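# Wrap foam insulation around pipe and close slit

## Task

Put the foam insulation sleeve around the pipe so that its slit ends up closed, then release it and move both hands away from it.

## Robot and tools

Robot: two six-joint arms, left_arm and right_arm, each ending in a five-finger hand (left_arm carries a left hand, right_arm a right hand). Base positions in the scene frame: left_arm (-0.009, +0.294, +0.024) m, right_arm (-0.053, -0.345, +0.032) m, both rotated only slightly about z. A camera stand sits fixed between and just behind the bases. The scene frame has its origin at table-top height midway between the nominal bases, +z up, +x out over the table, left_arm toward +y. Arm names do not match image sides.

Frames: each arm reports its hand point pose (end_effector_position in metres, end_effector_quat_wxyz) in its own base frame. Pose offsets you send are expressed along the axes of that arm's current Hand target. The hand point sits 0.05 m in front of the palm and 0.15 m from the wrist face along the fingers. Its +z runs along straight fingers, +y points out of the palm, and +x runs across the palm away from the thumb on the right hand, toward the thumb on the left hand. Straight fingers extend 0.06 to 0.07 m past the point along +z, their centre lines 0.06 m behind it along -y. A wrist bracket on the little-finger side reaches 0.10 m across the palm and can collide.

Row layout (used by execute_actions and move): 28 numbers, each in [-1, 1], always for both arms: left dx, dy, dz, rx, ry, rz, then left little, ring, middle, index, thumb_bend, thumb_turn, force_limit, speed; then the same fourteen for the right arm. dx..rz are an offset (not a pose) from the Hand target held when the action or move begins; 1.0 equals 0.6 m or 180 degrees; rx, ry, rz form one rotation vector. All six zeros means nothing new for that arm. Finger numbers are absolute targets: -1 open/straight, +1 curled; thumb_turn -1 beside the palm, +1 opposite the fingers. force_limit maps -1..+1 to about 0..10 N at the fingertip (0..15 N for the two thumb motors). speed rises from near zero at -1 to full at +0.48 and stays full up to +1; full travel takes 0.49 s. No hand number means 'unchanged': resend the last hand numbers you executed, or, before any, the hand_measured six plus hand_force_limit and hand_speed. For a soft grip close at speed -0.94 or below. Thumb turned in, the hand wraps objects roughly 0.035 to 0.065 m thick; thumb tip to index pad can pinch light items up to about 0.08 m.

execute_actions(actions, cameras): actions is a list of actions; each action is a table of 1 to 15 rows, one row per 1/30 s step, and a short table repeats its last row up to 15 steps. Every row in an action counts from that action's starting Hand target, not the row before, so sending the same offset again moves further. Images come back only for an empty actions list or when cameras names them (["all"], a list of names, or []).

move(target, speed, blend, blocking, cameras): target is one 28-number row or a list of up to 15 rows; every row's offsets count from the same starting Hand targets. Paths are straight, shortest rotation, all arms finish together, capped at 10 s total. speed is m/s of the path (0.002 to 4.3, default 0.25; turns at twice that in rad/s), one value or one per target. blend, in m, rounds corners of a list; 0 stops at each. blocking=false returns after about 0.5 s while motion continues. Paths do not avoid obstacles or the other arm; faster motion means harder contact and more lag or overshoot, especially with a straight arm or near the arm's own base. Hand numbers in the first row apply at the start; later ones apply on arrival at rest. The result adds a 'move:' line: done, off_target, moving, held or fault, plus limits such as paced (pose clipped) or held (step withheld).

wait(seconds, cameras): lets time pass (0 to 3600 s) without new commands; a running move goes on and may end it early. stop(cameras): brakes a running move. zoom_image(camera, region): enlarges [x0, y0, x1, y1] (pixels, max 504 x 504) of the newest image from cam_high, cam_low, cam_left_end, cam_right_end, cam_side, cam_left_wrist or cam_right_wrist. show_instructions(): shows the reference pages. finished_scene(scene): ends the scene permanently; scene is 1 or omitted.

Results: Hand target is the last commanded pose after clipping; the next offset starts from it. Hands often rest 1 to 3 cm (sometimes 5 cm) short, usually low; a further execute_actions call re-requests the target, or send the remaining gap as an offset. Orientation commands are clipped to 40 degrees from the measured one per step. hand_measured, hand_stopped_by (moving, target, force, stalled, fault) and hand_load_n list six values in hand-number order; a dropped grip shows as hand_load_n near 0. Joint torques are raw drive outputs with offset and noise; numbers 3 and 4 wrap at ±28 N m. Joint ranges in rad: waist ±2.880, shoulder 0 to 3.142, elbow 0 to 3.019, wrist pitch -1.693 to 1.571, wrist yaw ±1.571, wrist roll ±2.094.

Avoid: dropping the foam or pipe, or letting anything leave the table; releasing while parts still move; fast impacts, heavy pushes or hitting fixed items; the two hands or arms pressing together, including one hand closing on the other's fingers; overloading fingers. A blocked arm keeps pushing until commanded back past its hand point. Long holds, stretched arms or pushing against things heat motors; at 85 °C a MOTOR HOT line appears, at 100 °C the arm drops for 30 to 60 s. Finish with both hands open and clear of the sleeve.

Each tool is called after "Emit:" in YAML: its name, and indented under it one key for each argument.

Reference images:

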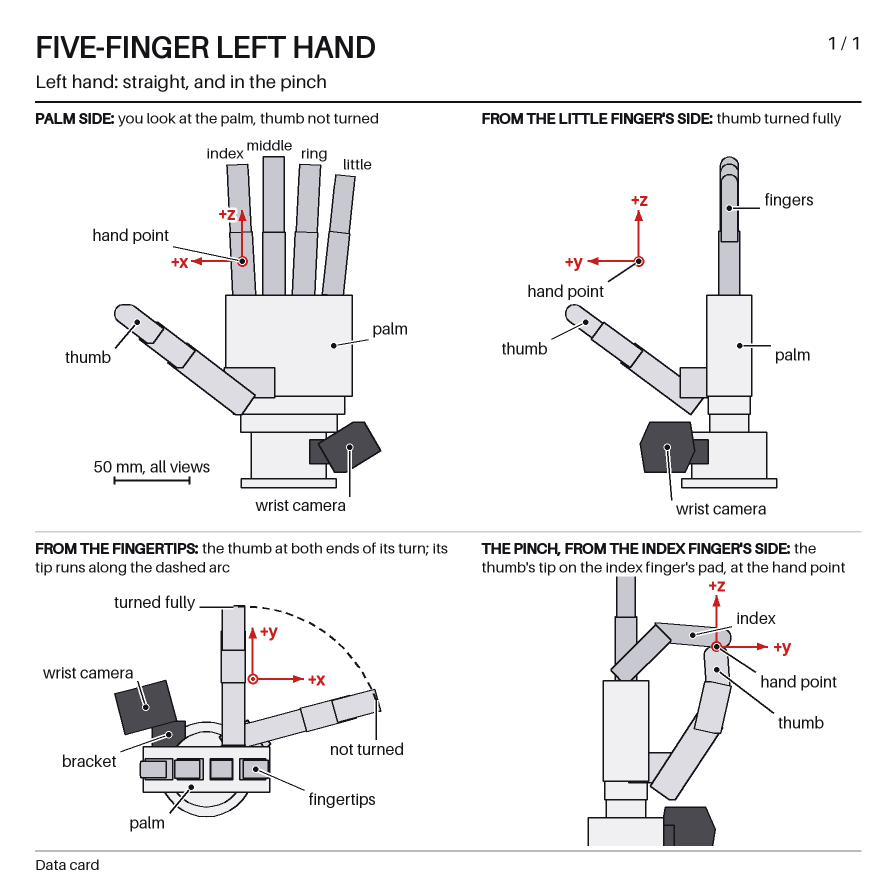

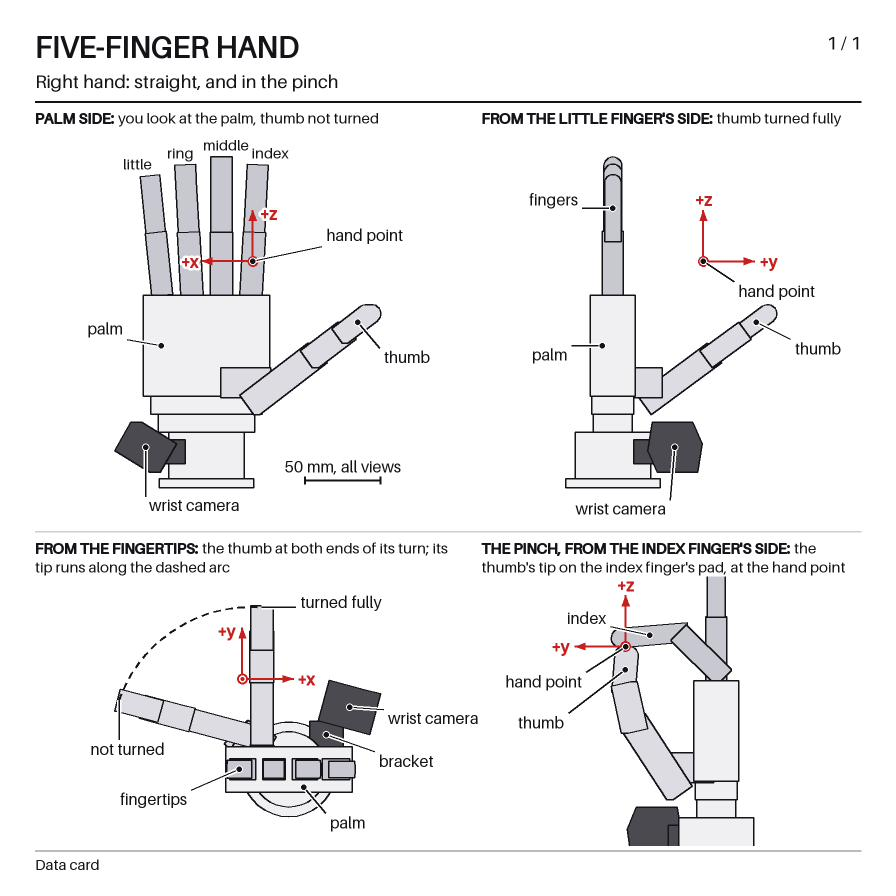

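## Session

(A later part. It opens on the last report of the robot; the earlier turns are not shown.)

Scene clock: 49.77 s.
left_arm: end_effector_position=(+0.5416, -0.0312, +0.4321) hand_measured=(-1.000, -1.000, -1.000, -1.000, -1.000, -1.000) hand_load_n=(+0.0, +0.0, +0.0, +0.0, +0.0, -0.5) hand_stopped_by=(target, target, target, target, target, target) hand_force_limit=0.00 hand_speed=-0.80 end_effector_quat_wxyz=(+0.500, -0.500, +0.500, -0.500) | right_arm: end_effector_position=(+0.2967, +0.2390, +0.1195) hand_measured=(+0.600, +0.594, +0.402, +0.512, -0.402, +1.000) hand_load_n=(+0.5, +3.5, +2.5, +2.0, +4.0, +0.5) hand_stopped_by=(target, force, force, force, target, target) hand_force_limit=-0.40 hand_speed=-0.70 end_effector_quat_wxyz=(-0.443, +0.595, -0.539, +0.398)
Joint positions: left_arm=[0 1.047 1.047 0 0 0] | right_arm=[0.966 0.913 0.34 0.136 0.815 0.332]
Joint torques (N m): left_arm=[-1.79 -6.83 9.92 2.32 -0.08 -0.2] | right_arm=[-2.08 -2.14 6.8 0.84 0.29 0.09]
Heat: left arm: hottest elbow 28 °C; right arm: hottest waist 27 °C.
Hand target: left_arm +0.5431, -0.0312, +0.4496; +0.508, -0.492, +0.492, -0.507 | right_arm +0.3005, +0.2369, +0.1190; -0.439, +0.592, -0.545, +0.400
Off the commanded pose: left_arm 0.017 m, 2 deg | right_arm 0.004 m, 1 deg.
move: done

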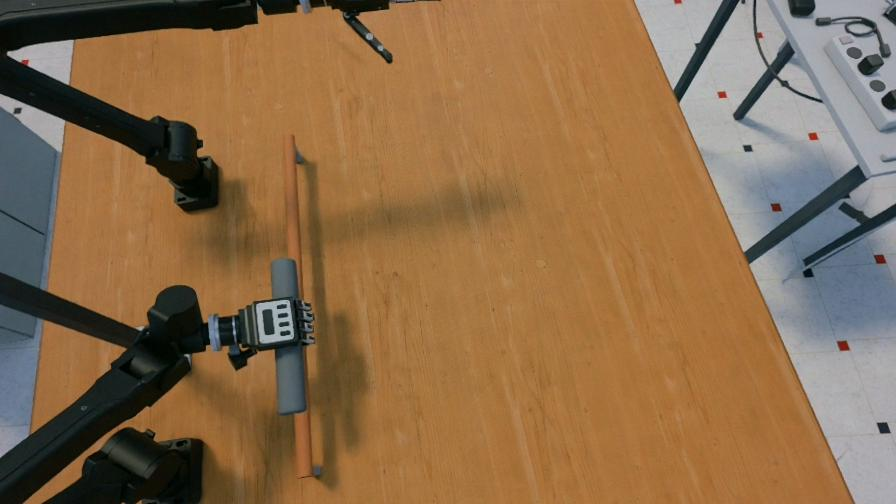

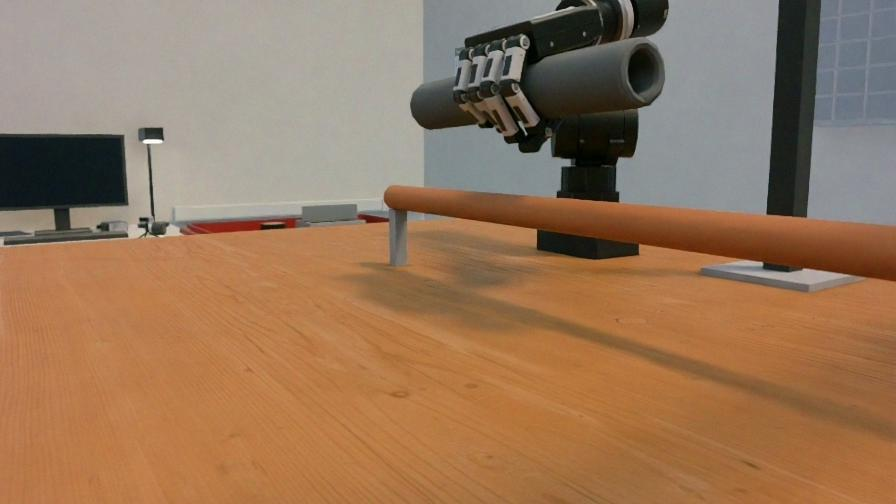

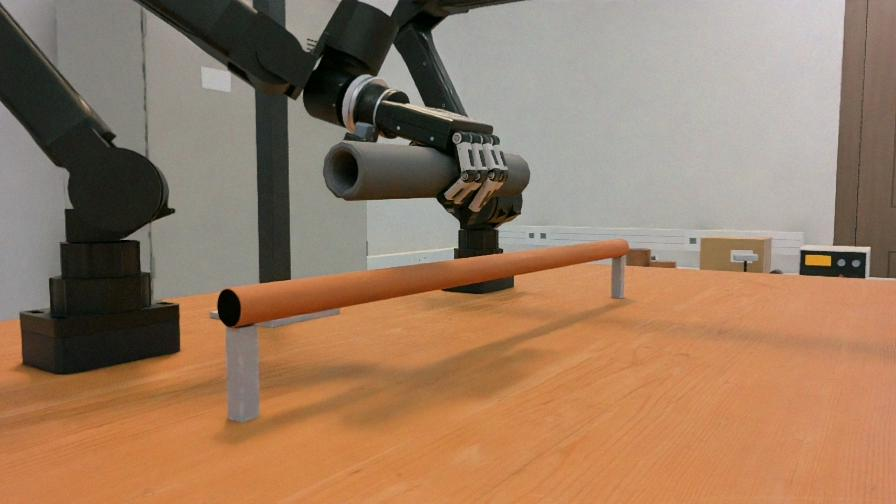

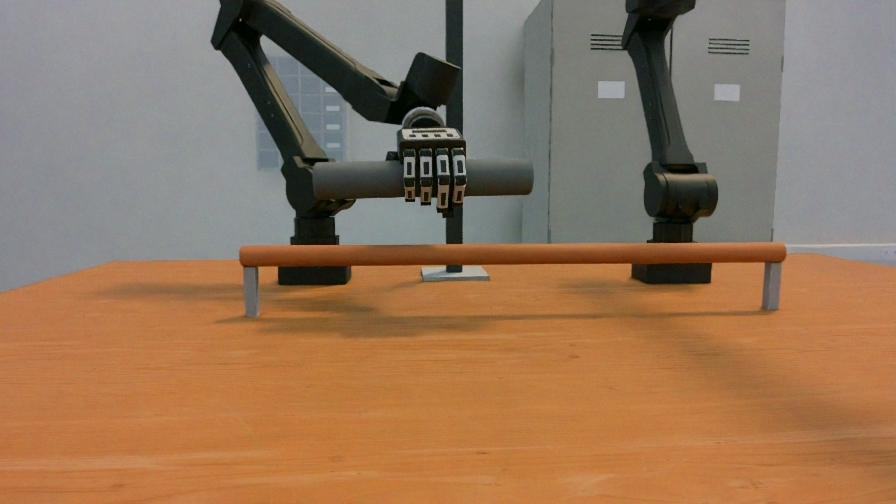

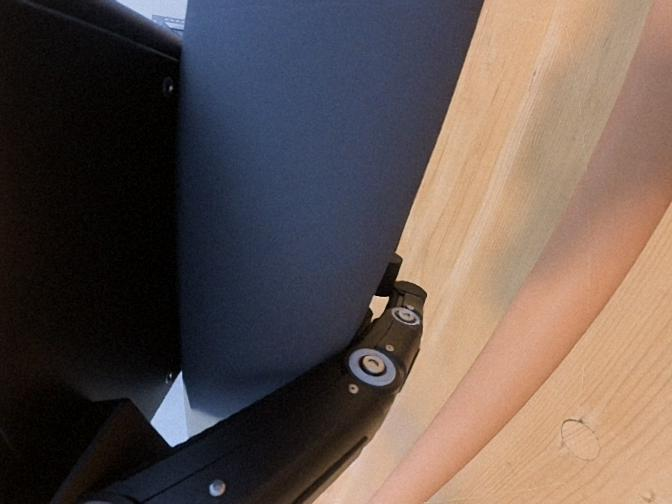

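Emit:
move:
  target: [0,0,0,0,0,0,-1,-1,-1,-1,-1,-1,0,-0.8, 0,0,0,0,0,0,0.6,0.6,0.6,0.6,-0.55,1,-0.4,-0.8]
  speed: 0.05
  cameras: ["cam_left_end","cam_right_end","cam_side","cam_right_wrist"]

Scene clock: 52.17 s.
left_arm: end_effector_position=(+0.5416, -0.0312, +0.4321) hand_measured=(-1.000, -1.000, -1.000, -1.000, -1.000, -1.000) hand_load_n=(+0.0, +0.0, +0.0, +0.0, +0.0, -0.5) hand_stopped_by=(target, target, target, target, target, target) hand_force_limit=0.00 hand_speed=-0.80 end_effector_quat_wxyz=(+0.500, -0.500, +0.500, -0.500) | right_arm: end_effector_position=(+0.2967, +0.2390, +0.1195) hand_measured=(+0.600, +0.594, +0.402, +0.512, -0.550, +1.000) hand_load_n=(+0.5, +2.0, +0.0, +0.5, +0.5, +0.5) hand_stopped_by=(target, force, force, force, target, target) hand_force_limit=-0.40 hand_speed=-0.80 end_effector_quat_wxyz=(-0.443, +0.595, -0.540, +0.398)
Joint positions: left_arm=[0 1.047 1.047 0 0 0] | right_arm=[0.966 0.913 0.34 0.136 0.815 0.333]
Joint torques (N m): left_arm=[-1.79 -6.89 9.92 2.33 -0.07 -0.21] | right_arm=[-2.55 -2.78 6.74 0.8 0.3 0.1]
Heat: left arm: hottest elbow 28 °C; right arm: hottest waist 27 °C.
Hand target: left_arm +0.5431, -0.0312, +0.4496; +0.508, -0.492, +0.492, -0.507 | right_arm +0.3005, +0.2369, +0.1190; -0.439, +0.592, -0.545, +0.400
Off the commanded pose: left_arm 0.017 m, 2 deg | right_arm 0.004 m, 1 deg.
move: done

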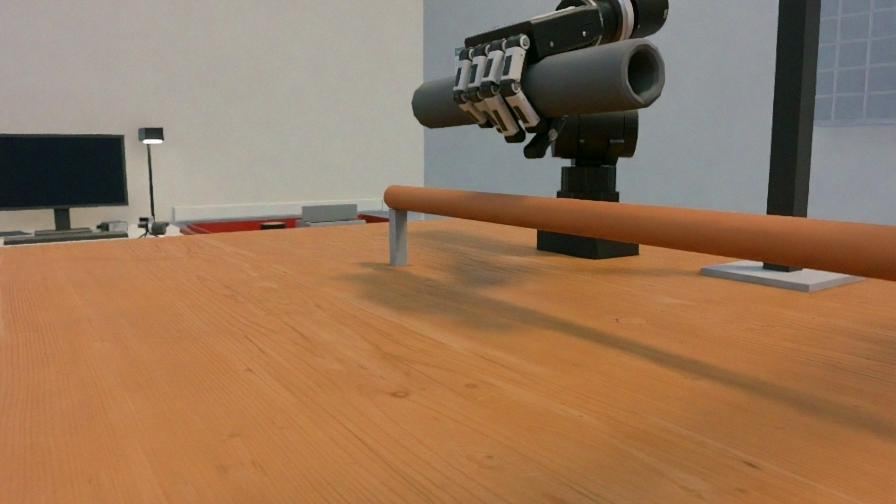

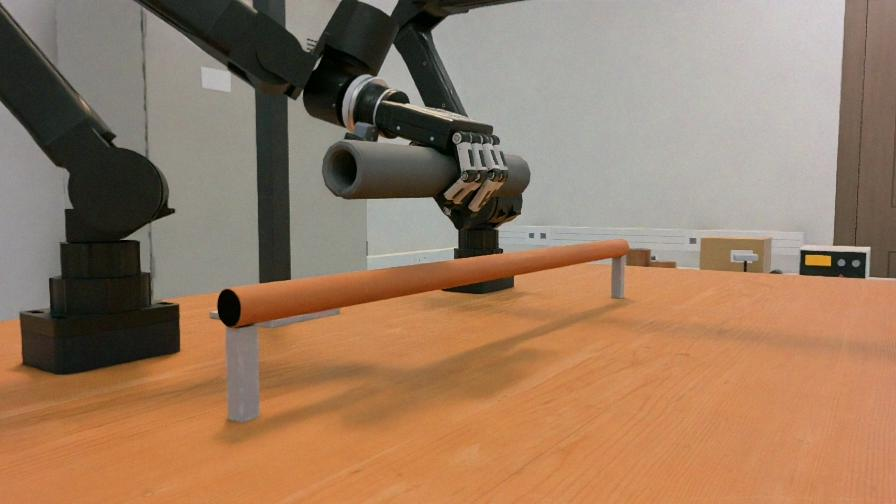

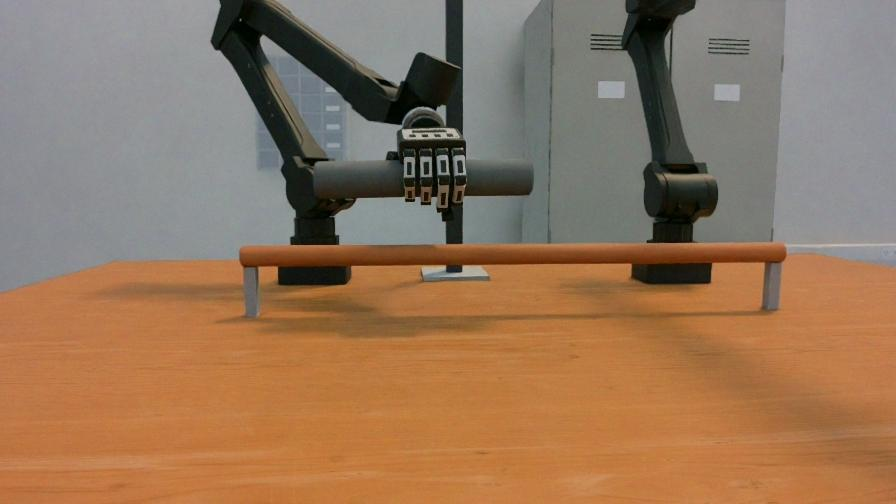

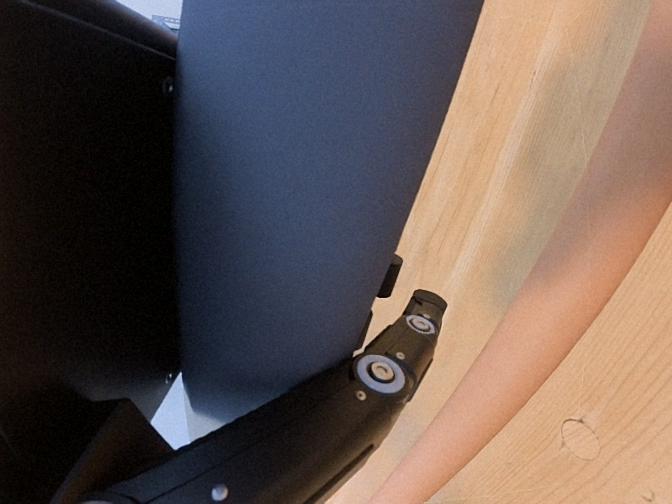

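Emit:
move:
  target: [0,0,0,0,0,0,-1,-1,-1,-1,-1,-1,0,-0.8, 0,0,0,0,0,0,0.6,0.6,0.6,0.6,-1,1,-0.4,-0.8]
  speed: 0.05
  cameras: ["cam_left_end","cam_right_end","cam_side","cam_right_wrist"]

Scene clock: 54.10 s.
left_arm: end_effector_position=(+0.5416, -0.0312, +0.4321) hand_measured=(-1.000, -1.000, -1.000, -1.000, -1.000, -1.000) hand_load_n=(+0.0, +0.0, +0.0, +0.0, +0.0, -0.5) hand_stopped_by=(target, target, target, target, target, target) hand_force_limit=0.00 hand_speed=-0.80 end_effector_quat_wxyz=(+0.500, -0.500, +0.500, -0.500) | right_arm: end_effector_position=(+0.2967, +0.2390, +0.1195) hand_measured=(+0.600, +0.596, +0.402, +0.512, -1.000, +1.000) hand_load_n=(+0.0, +0.0, +0.0, +0.0, +0.0, +0.0) hand_stopped_by=(target, force, force, force, target, target) hand_force_limit=-0.40 hand_speed=-0.80 end_effector_quat_wxyz=(-0.443, +0.595, -0.540, +0.398)
Joint positions: left_arm=[0 1.047 1.047 0 0 0] | right_arm=[0.966 0.913 0.34 0.136 0.815 0.333]
Joint torques (N m): left_arm=[-1.85 -7.12 9.96 2.33 -0.08 -0.21] | right_arm=[-2.14 -2.32 6.78 0.92 0.28 0.09]
Heat: left arm: hottest elbow 28 °C; right arm: hottest waist 27 °C.
Hand target: left_arm +0.5431, -0.0312, +0.4496; +0.508, -0.492, +0.492, -0.507 | right_arm +0.3005, +0.2369, +0.1190; -0.439, +0.592, -0.545, +0.400
Off the commanded pose: left_arm 0.017 m, 2 deg | right_arm 0.004 m, 1 deg.
move: done

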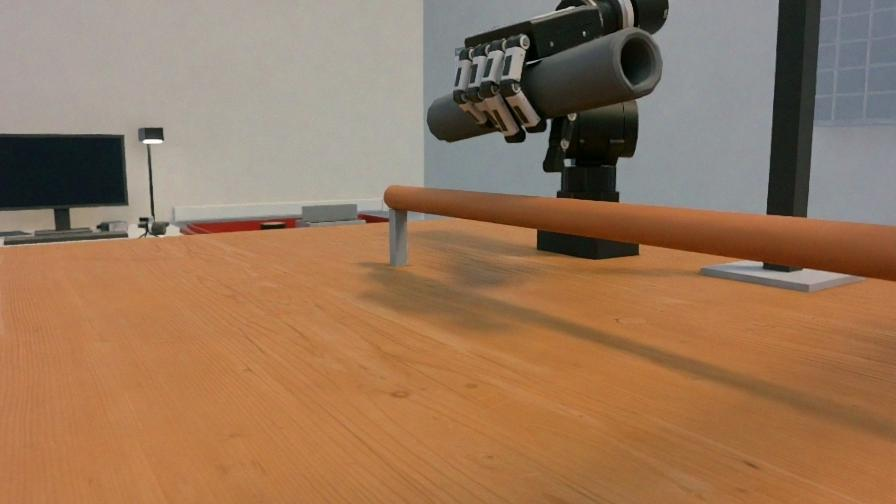

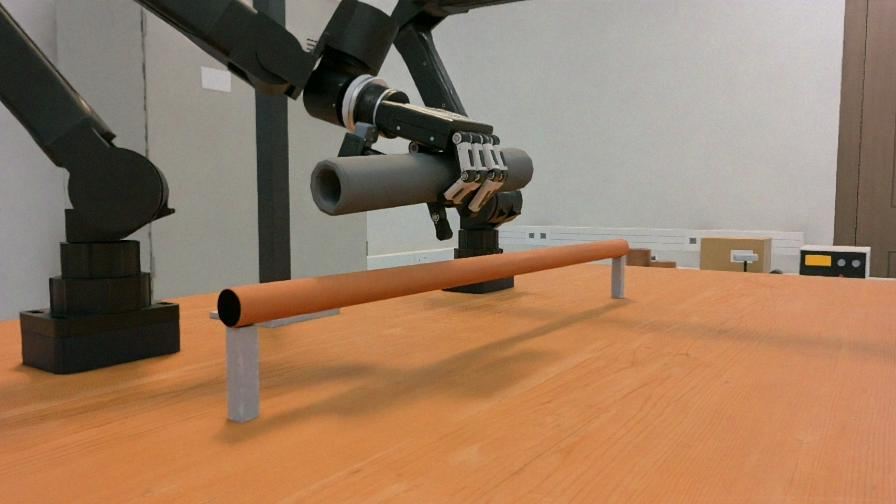

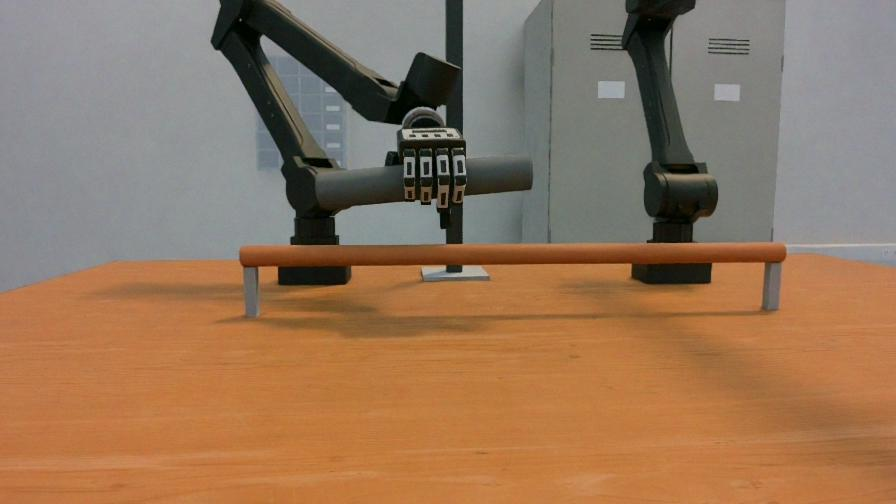

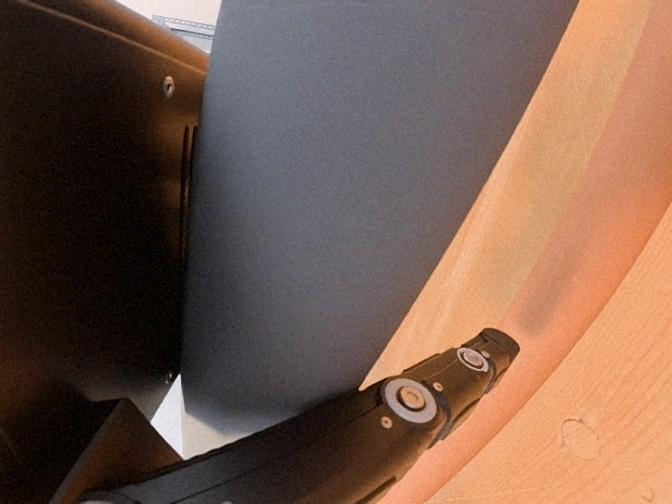

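Emit:
wait:
  seconds: 0.1
  cameras: ["cam_high","cam_right_end","cam_left_end"]

Emit:
zoom_image:
  camera: "cam_right_end"
  region: [290, 90, 560, 300]

Emit:
zoom_image:
  camera: "cam_left_end"
  region: [420, 10, 690, 220]

Scene clock: 54.37 s.
left_arm: end_effector_position=(+0.5416, -0.0312, +0.4321) hand_measured=(-1.000, -1.000, -1.000, -1.000, -1.000, -1.000) hand_load_n=(+0.0, +0.0, +0.0, +0.0, +0.0, +0.0) hand_stopped_by=(target, target, target, target, target, target) hand_force_limit=0.00 hand_speed=-0.80 end_effector_quat_wxyz=(+0.500, -0.500, +0.500, -0.500) | right_arm: end_effector_position=(+0.2967, +0.2390, +0.1195) hand_measured=(+0.600, +0.596, +0.402, +0.512, -1.000, +1.000) hand_load_n=(+0.0, +0.0, +0.0, +0.0, +0.0, +0.0) hand_stopped_by=(target, force, force, force, target, target) hand_force_limit=-0.40 hand_speed=-0.80 end_effector_quat_wxyz=(-0.443, +0.595, -0.540, +0.398)
Joint positions: left_arm=[0 1.047 1.047 0 0 0] | right_arm=[0.966 0.913 0.34 0.136 0.815 0.333]
Joint torques (N m): left_arm=[-1.73 -6.89 9.96 2.37 -0.08 -0.21] | right_arm=[-2.55 -2.61 6.79 0.92 0.3 0.12]
Heat: left arm: hottest elbow 28 °C; right arm: hottest waist 27 °C.
Hand target: left_arm +0.5431, -0.0312, +0.4496; +0.508, -0.492, +0.492, -0.507 | right_arm +0.3005, +0.2369, +0.1190; -0.439, +0.592, -0.545, +0.400
Off the commanded pose: left_arm 0.017 m, 2 deg | right_arm 0.004 m, 1 deg.
wait: 0.10 s; at rest from the start
Images, in order (width x height): cam_high 896x504, cam_left_end 896x504, cam_right_end 896x504.

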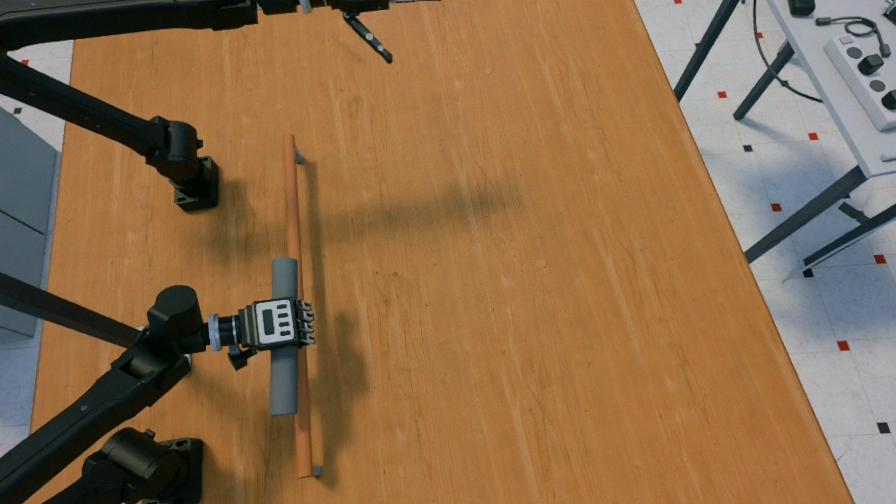

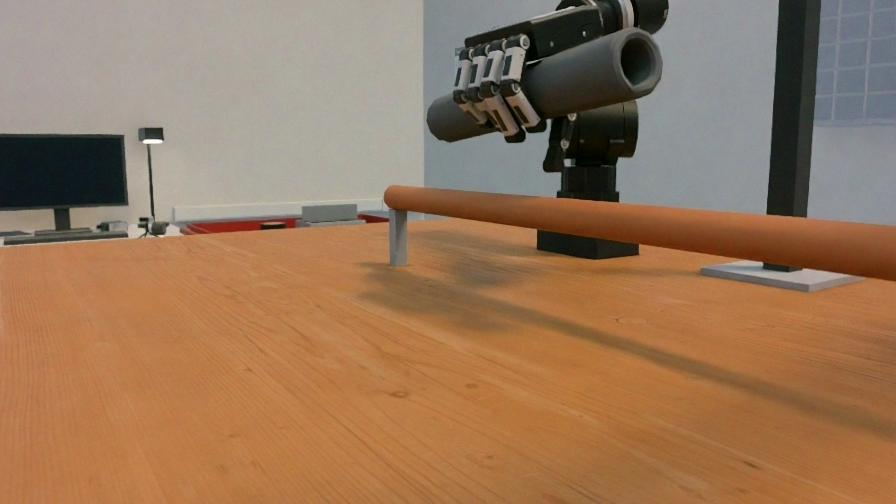

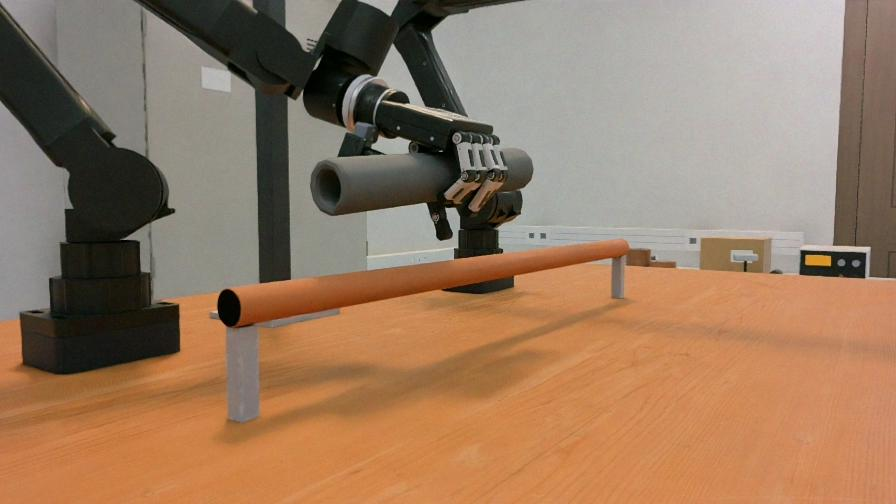

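Scaled by 1.867.

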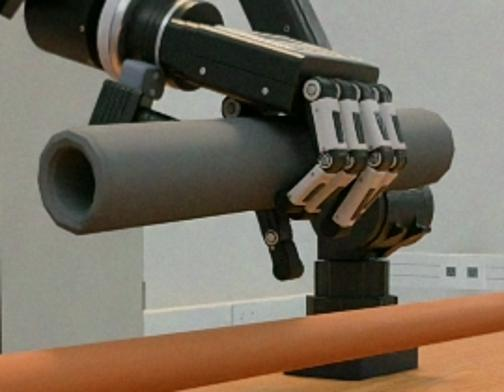

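Scaled by 1.867.

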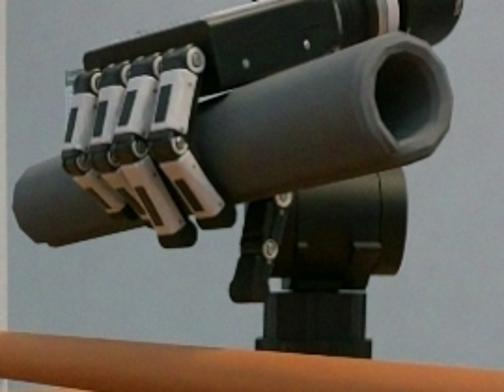

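Emit:
move:
  target: [0,0,0,0,0,0,-1,-1,-1,-1,-1,-1,0,-0.8, 0,0,0,-0.02,-0.019,-0.025,0.6,0.6,0.6,0.6,-1,1,-0.4,-0.8]
  speed: 0.04
  cameras: ["cam_high","cam_left_end","cam_right_end","cam_side","cam_right_wrist"]

Scene clock: 56.70 s.
left_arm: end_effector_position=(+0.5416, -0.0312, +0.4321) hand_measured=(-1.000, -1.000, -1.000, -1.000, -1.000, -1.000) hand_load_n=(+0.0, +0.0, +0.0, +0.0, +0.0, -0.5) hand_stopped_by=(target, target, target, target, target, target) hand_force_limit=0.00 hand_speed=-0.80 end_effector_quat_wxyz=(+0.500, -0.500, +0.500, -0.500) | right_arm: end_effector_position=(+0.2888, +0.2295, +0.0951) hand_measured=(+0.600, +0.596, +0.402, +0.512, -1.000, +1.000) hand_load_n=(+0.0, +0.0, +0.0, +0.0, +0.0, +0.0) hand_stopped_by=(target, force, force, force, target, target) hand_force_limit=-0.40 hand_speed=-0.80 end_effector_quat_wxyz=(-0.404, +0.651, -0.518, +0.379)
Joint positions: left_arm=[0 1.047 1.047 0 0 0] | right_arm=[0.918 0.91 0.34 0.041 0.699 0.279]
Joint torques (N m): left_arm=[-1.67 -7.12 9.92 2.35 -0.08 -0.2] | right_arm=[-2.37 -4.25 9.05 0.72 0.15 -0.07]
Heat: left arm: hottest elbow 29 °C; right arm: hottest waist 27 °C.
Hand target: left_arm +0.5431, -0.0312, +0.4496; +0.508, -0.492, +0.492, -0.507 | right_arm +0.3006, +0.2368, +0.1189; -0.420, +0.638, -0.521, +0.382
Off the commanded pose: left_arm 0.017 m, 2 deg | right_arm 0.028 m, 2 deg.
move: off_target (right_arm)

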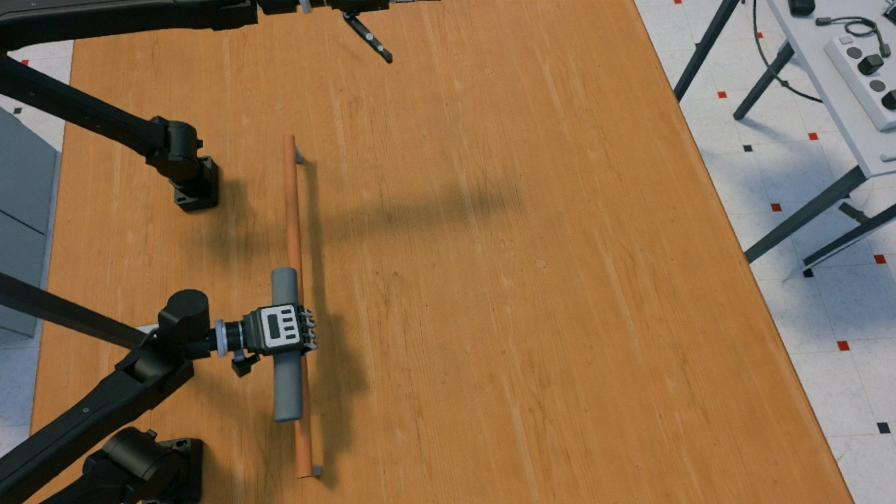

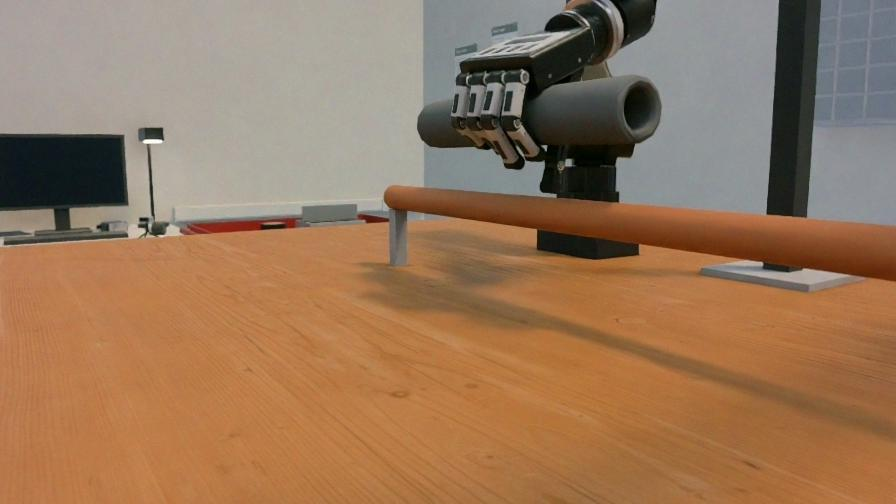

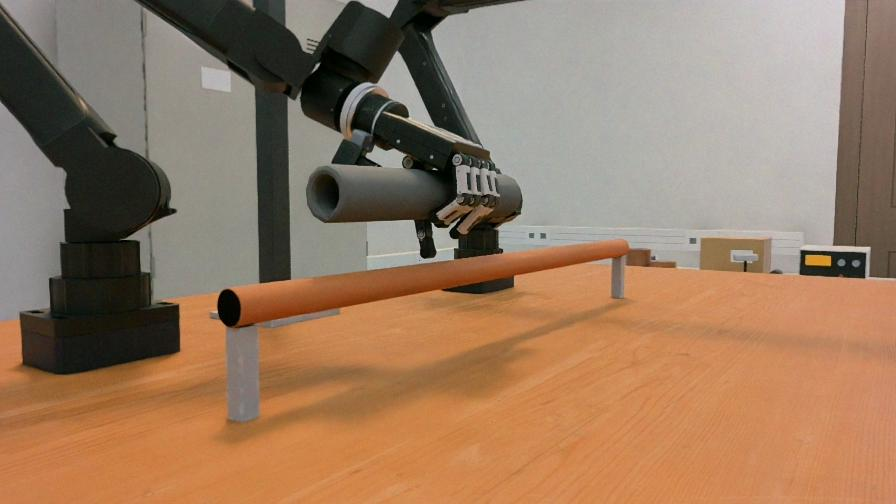

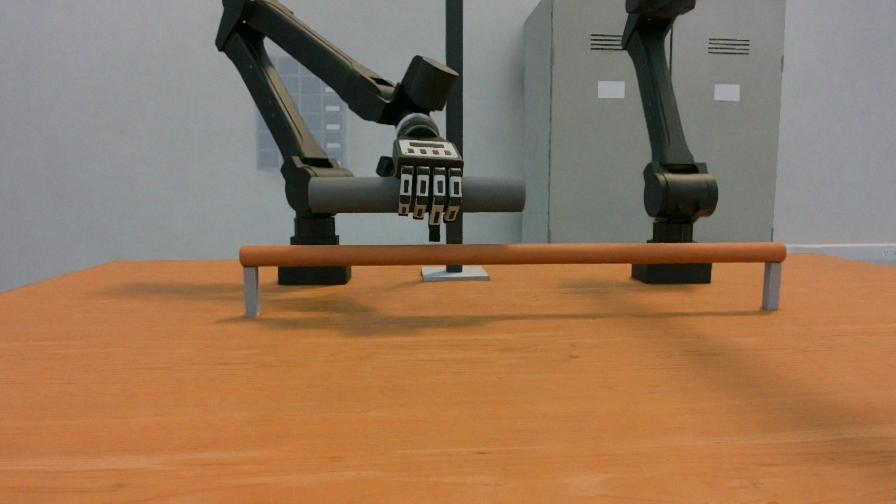

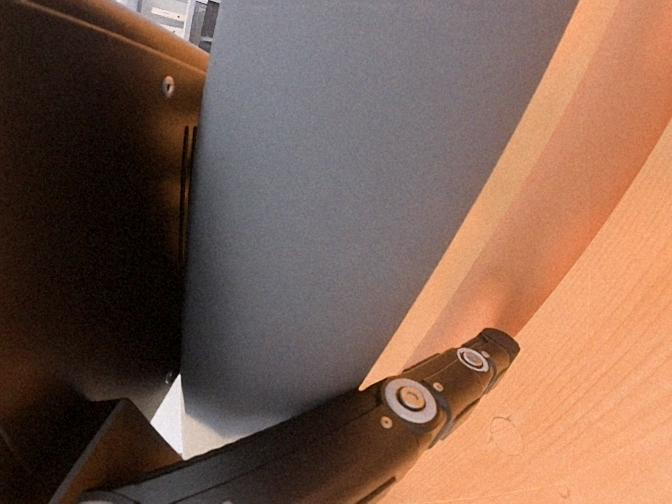

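Emit:
zoom_image:
  camera: "cam_right_end"
  region: [290, 130, 560, 300]

Emit:
zoom_image:
  camera: "cam_left_end"
  region: [420, 40, 690, 240]

Emit:
zoom_image:
  camera: "cam_side"
  region: [290, 130, 560, 290]

Emit:
zoom_image:
  camera: "cam_high"
  region: [200, 240, 370, 480]

Scaled by 1.867.

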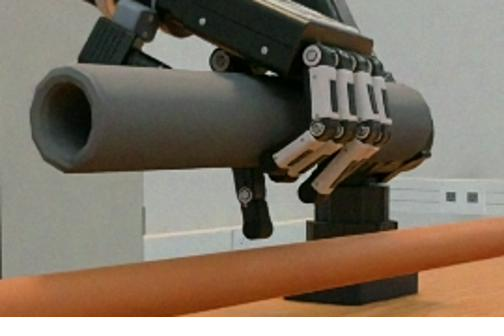

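Scaled by 1.867.

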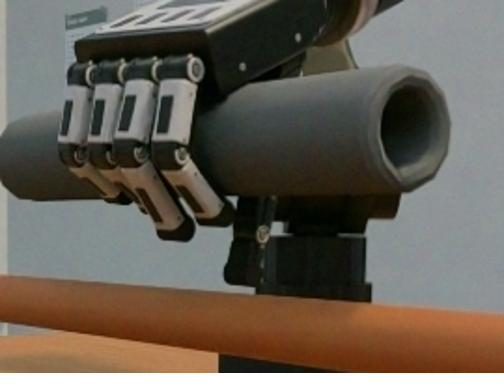

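Scaled by 1.867.

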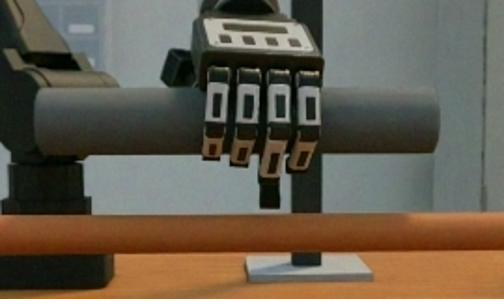

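Scaled by 2.100.

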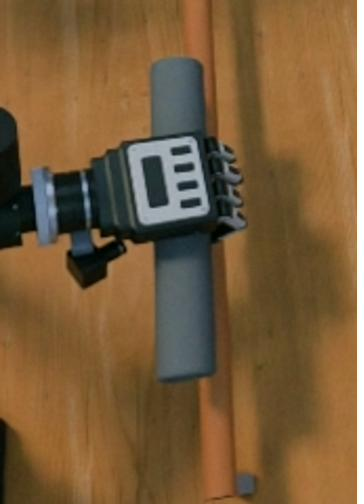

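Emit:
zoom_image:
  camera: "cam_left_end"
  region: [610, 65, 670, 150]

Emit:
zoom_image:
  camera: "cam_right_end"
  region: [300, 155, 360, 230]

Scaled by 5.929.

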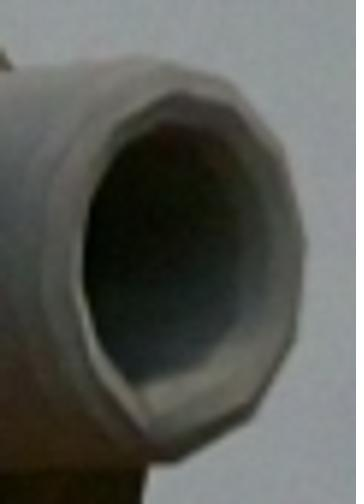

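Scaled by 6.720.

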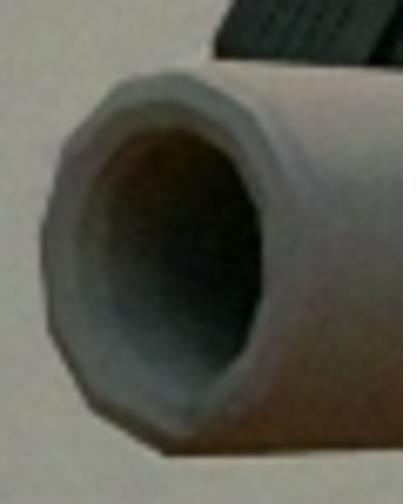

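Emit:
move:
  target:
    - [0,0,0,0,0,0,-1,-1,-1,-1,-1,-1,0,-0.8, -0.0093,0.0150,-0.0407,0,-0.008,0,0.6,0.6,0.6,0.6,-1,1,-0.4,-0.8]
    - [0,0,0,0,0,0,-1,-1,-1,-1,-1,-1,0,-0.8, -0.0137,0.0977,-0.0092,0,-0.008,0,0.6,0.6,0.6,0.6,-1,1,-0.4,-0.8]
  speed: 0.04
  cameras: ["cam_high","cam_left_end","cam_right_end","cam_side","cam_right_wrist"]

Scene clock: 60.53 s.
left_arm: end_effector_position=(+0.5416, -0.0312, +0.4321) hand_measured=(-1.000, -1.000, -1.000, -1.000, -1.000, -1.000) hand_load_n=(-0.5, +0.0, +0.0, +0.0, +0.0, +0.0) hand_stopped_by=(target, target, target, target, target, target) hand_force_limit=0.00 hand_speed=-0.80 end_effector_quat_wxyz=(+0.500, -0.500, +0.500, -0.500) | right_arm: end_effector_position=(+0.2771, +0.2334, +0.0702) hand_measured=(+0.600, +0.596, +0.402, +0.512, -1.000, +1.000) hand_load_n=(+0.0, +0.0, -2.0, +0.0, +0.0, +0.0) hand_stopped_by=(target, force, force, force, target, target) hand_force_limit=-0.40 hand_speed=-0.80 end_effector_quat_wxyz=(-0.425, +0.638, -0.518, +0.378)
Joint positions: left_arm=[0 1.047 1.047 0 0 0] | right_arm=[0.971 0.972 0.259 0.213 0.744 0.309]
Joint torques (N m): left_arm=[-1.67 -7.12 9.92 2.32 -0.06 -0.19] | right_arm=[0.03 -1.96 5.55 1.62 0.17 0.08]
Heat: left arm: hottest elbow 29 °C; right arm: hottest waist 27 °C.
Hand target: left_arm +0.5431, -0.0312, +0.4496; +0.508, -0.492, +0.492, -0.507 | right_arm +0.2739, +0.2380, +0.0658; -0.426, +0.643, -0.515, +0.374
Off the commanded pose: left_arm 0.017 m, 2 deg | right_arm 0.007 m, 1 deg.
move: done

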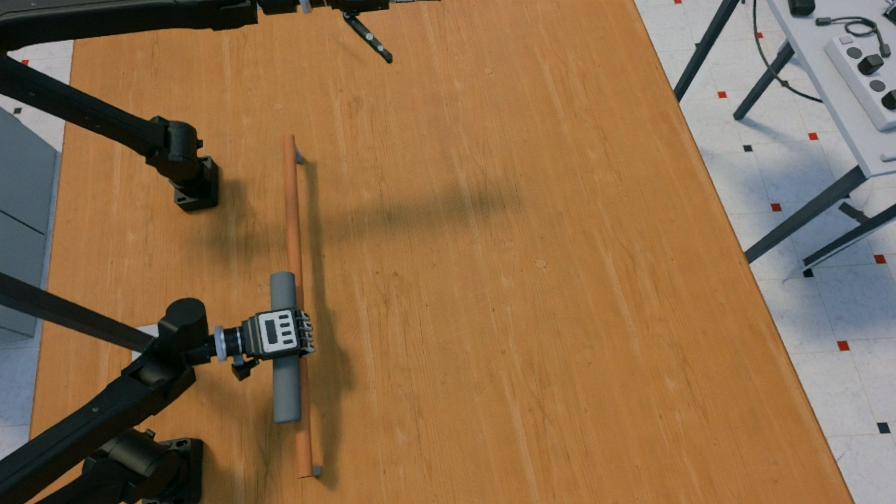

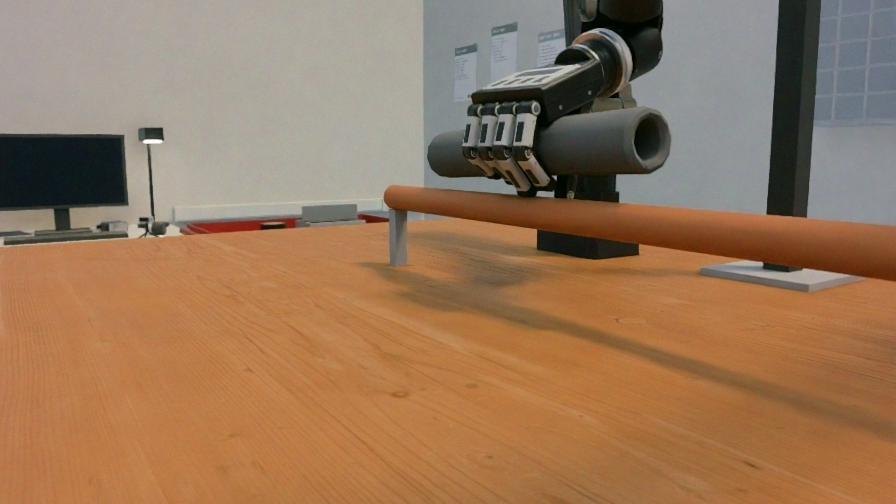

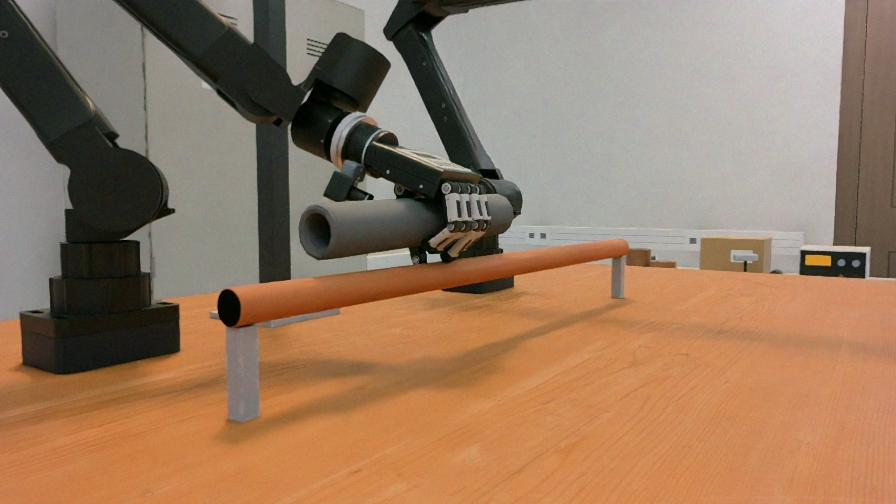

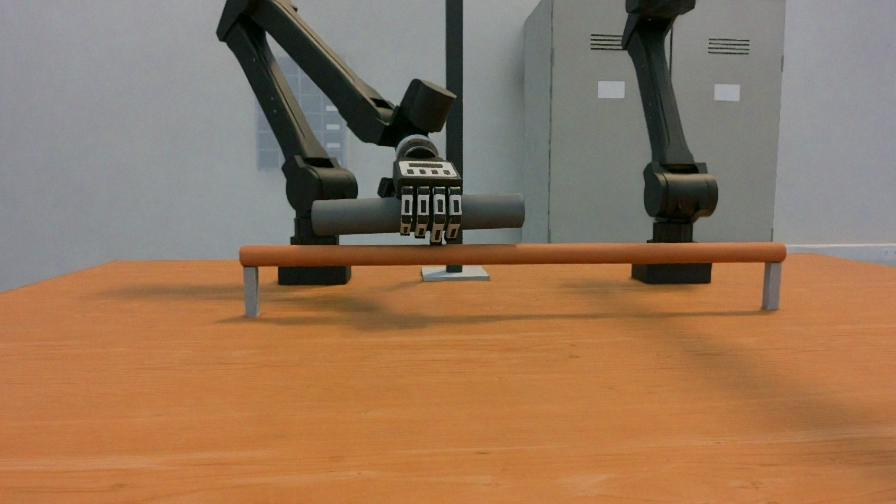

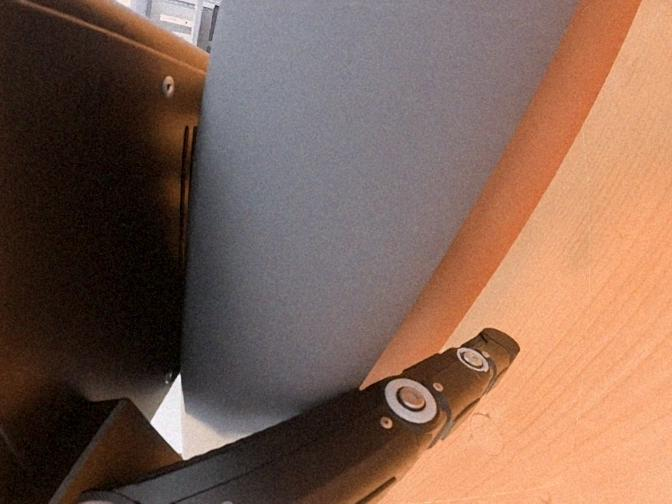

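Emit:
zoom_image:
  camera: "cam_right_end"
  region: [290, 160, 560, 300]

Emit:
zoom_image:
  camera: "cam_left_end"
  region: [420, 80, 690, 240]

Emit:
zoom_image:
  camera: "cam_side"
  region: [290, 160, 560, 290]

Emit:
zoom_image:
  camera: "cam_high"
  region: [200, 240, 370, 480]

Scaled by 1.867.

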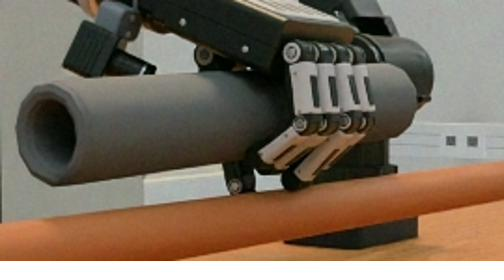

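Scaled by 1.867.

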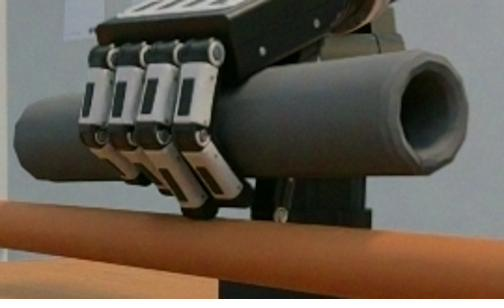

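Scaled by 1.867.

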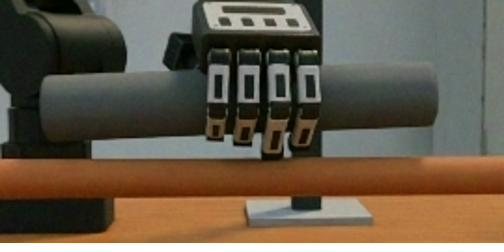

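Scaled by 2.100.

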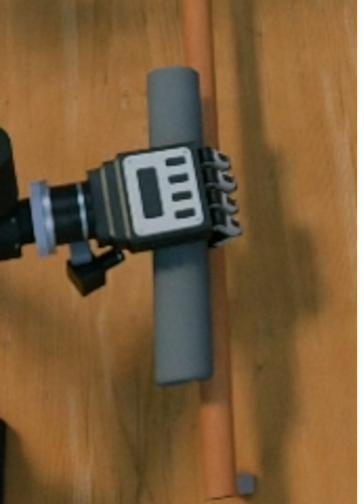

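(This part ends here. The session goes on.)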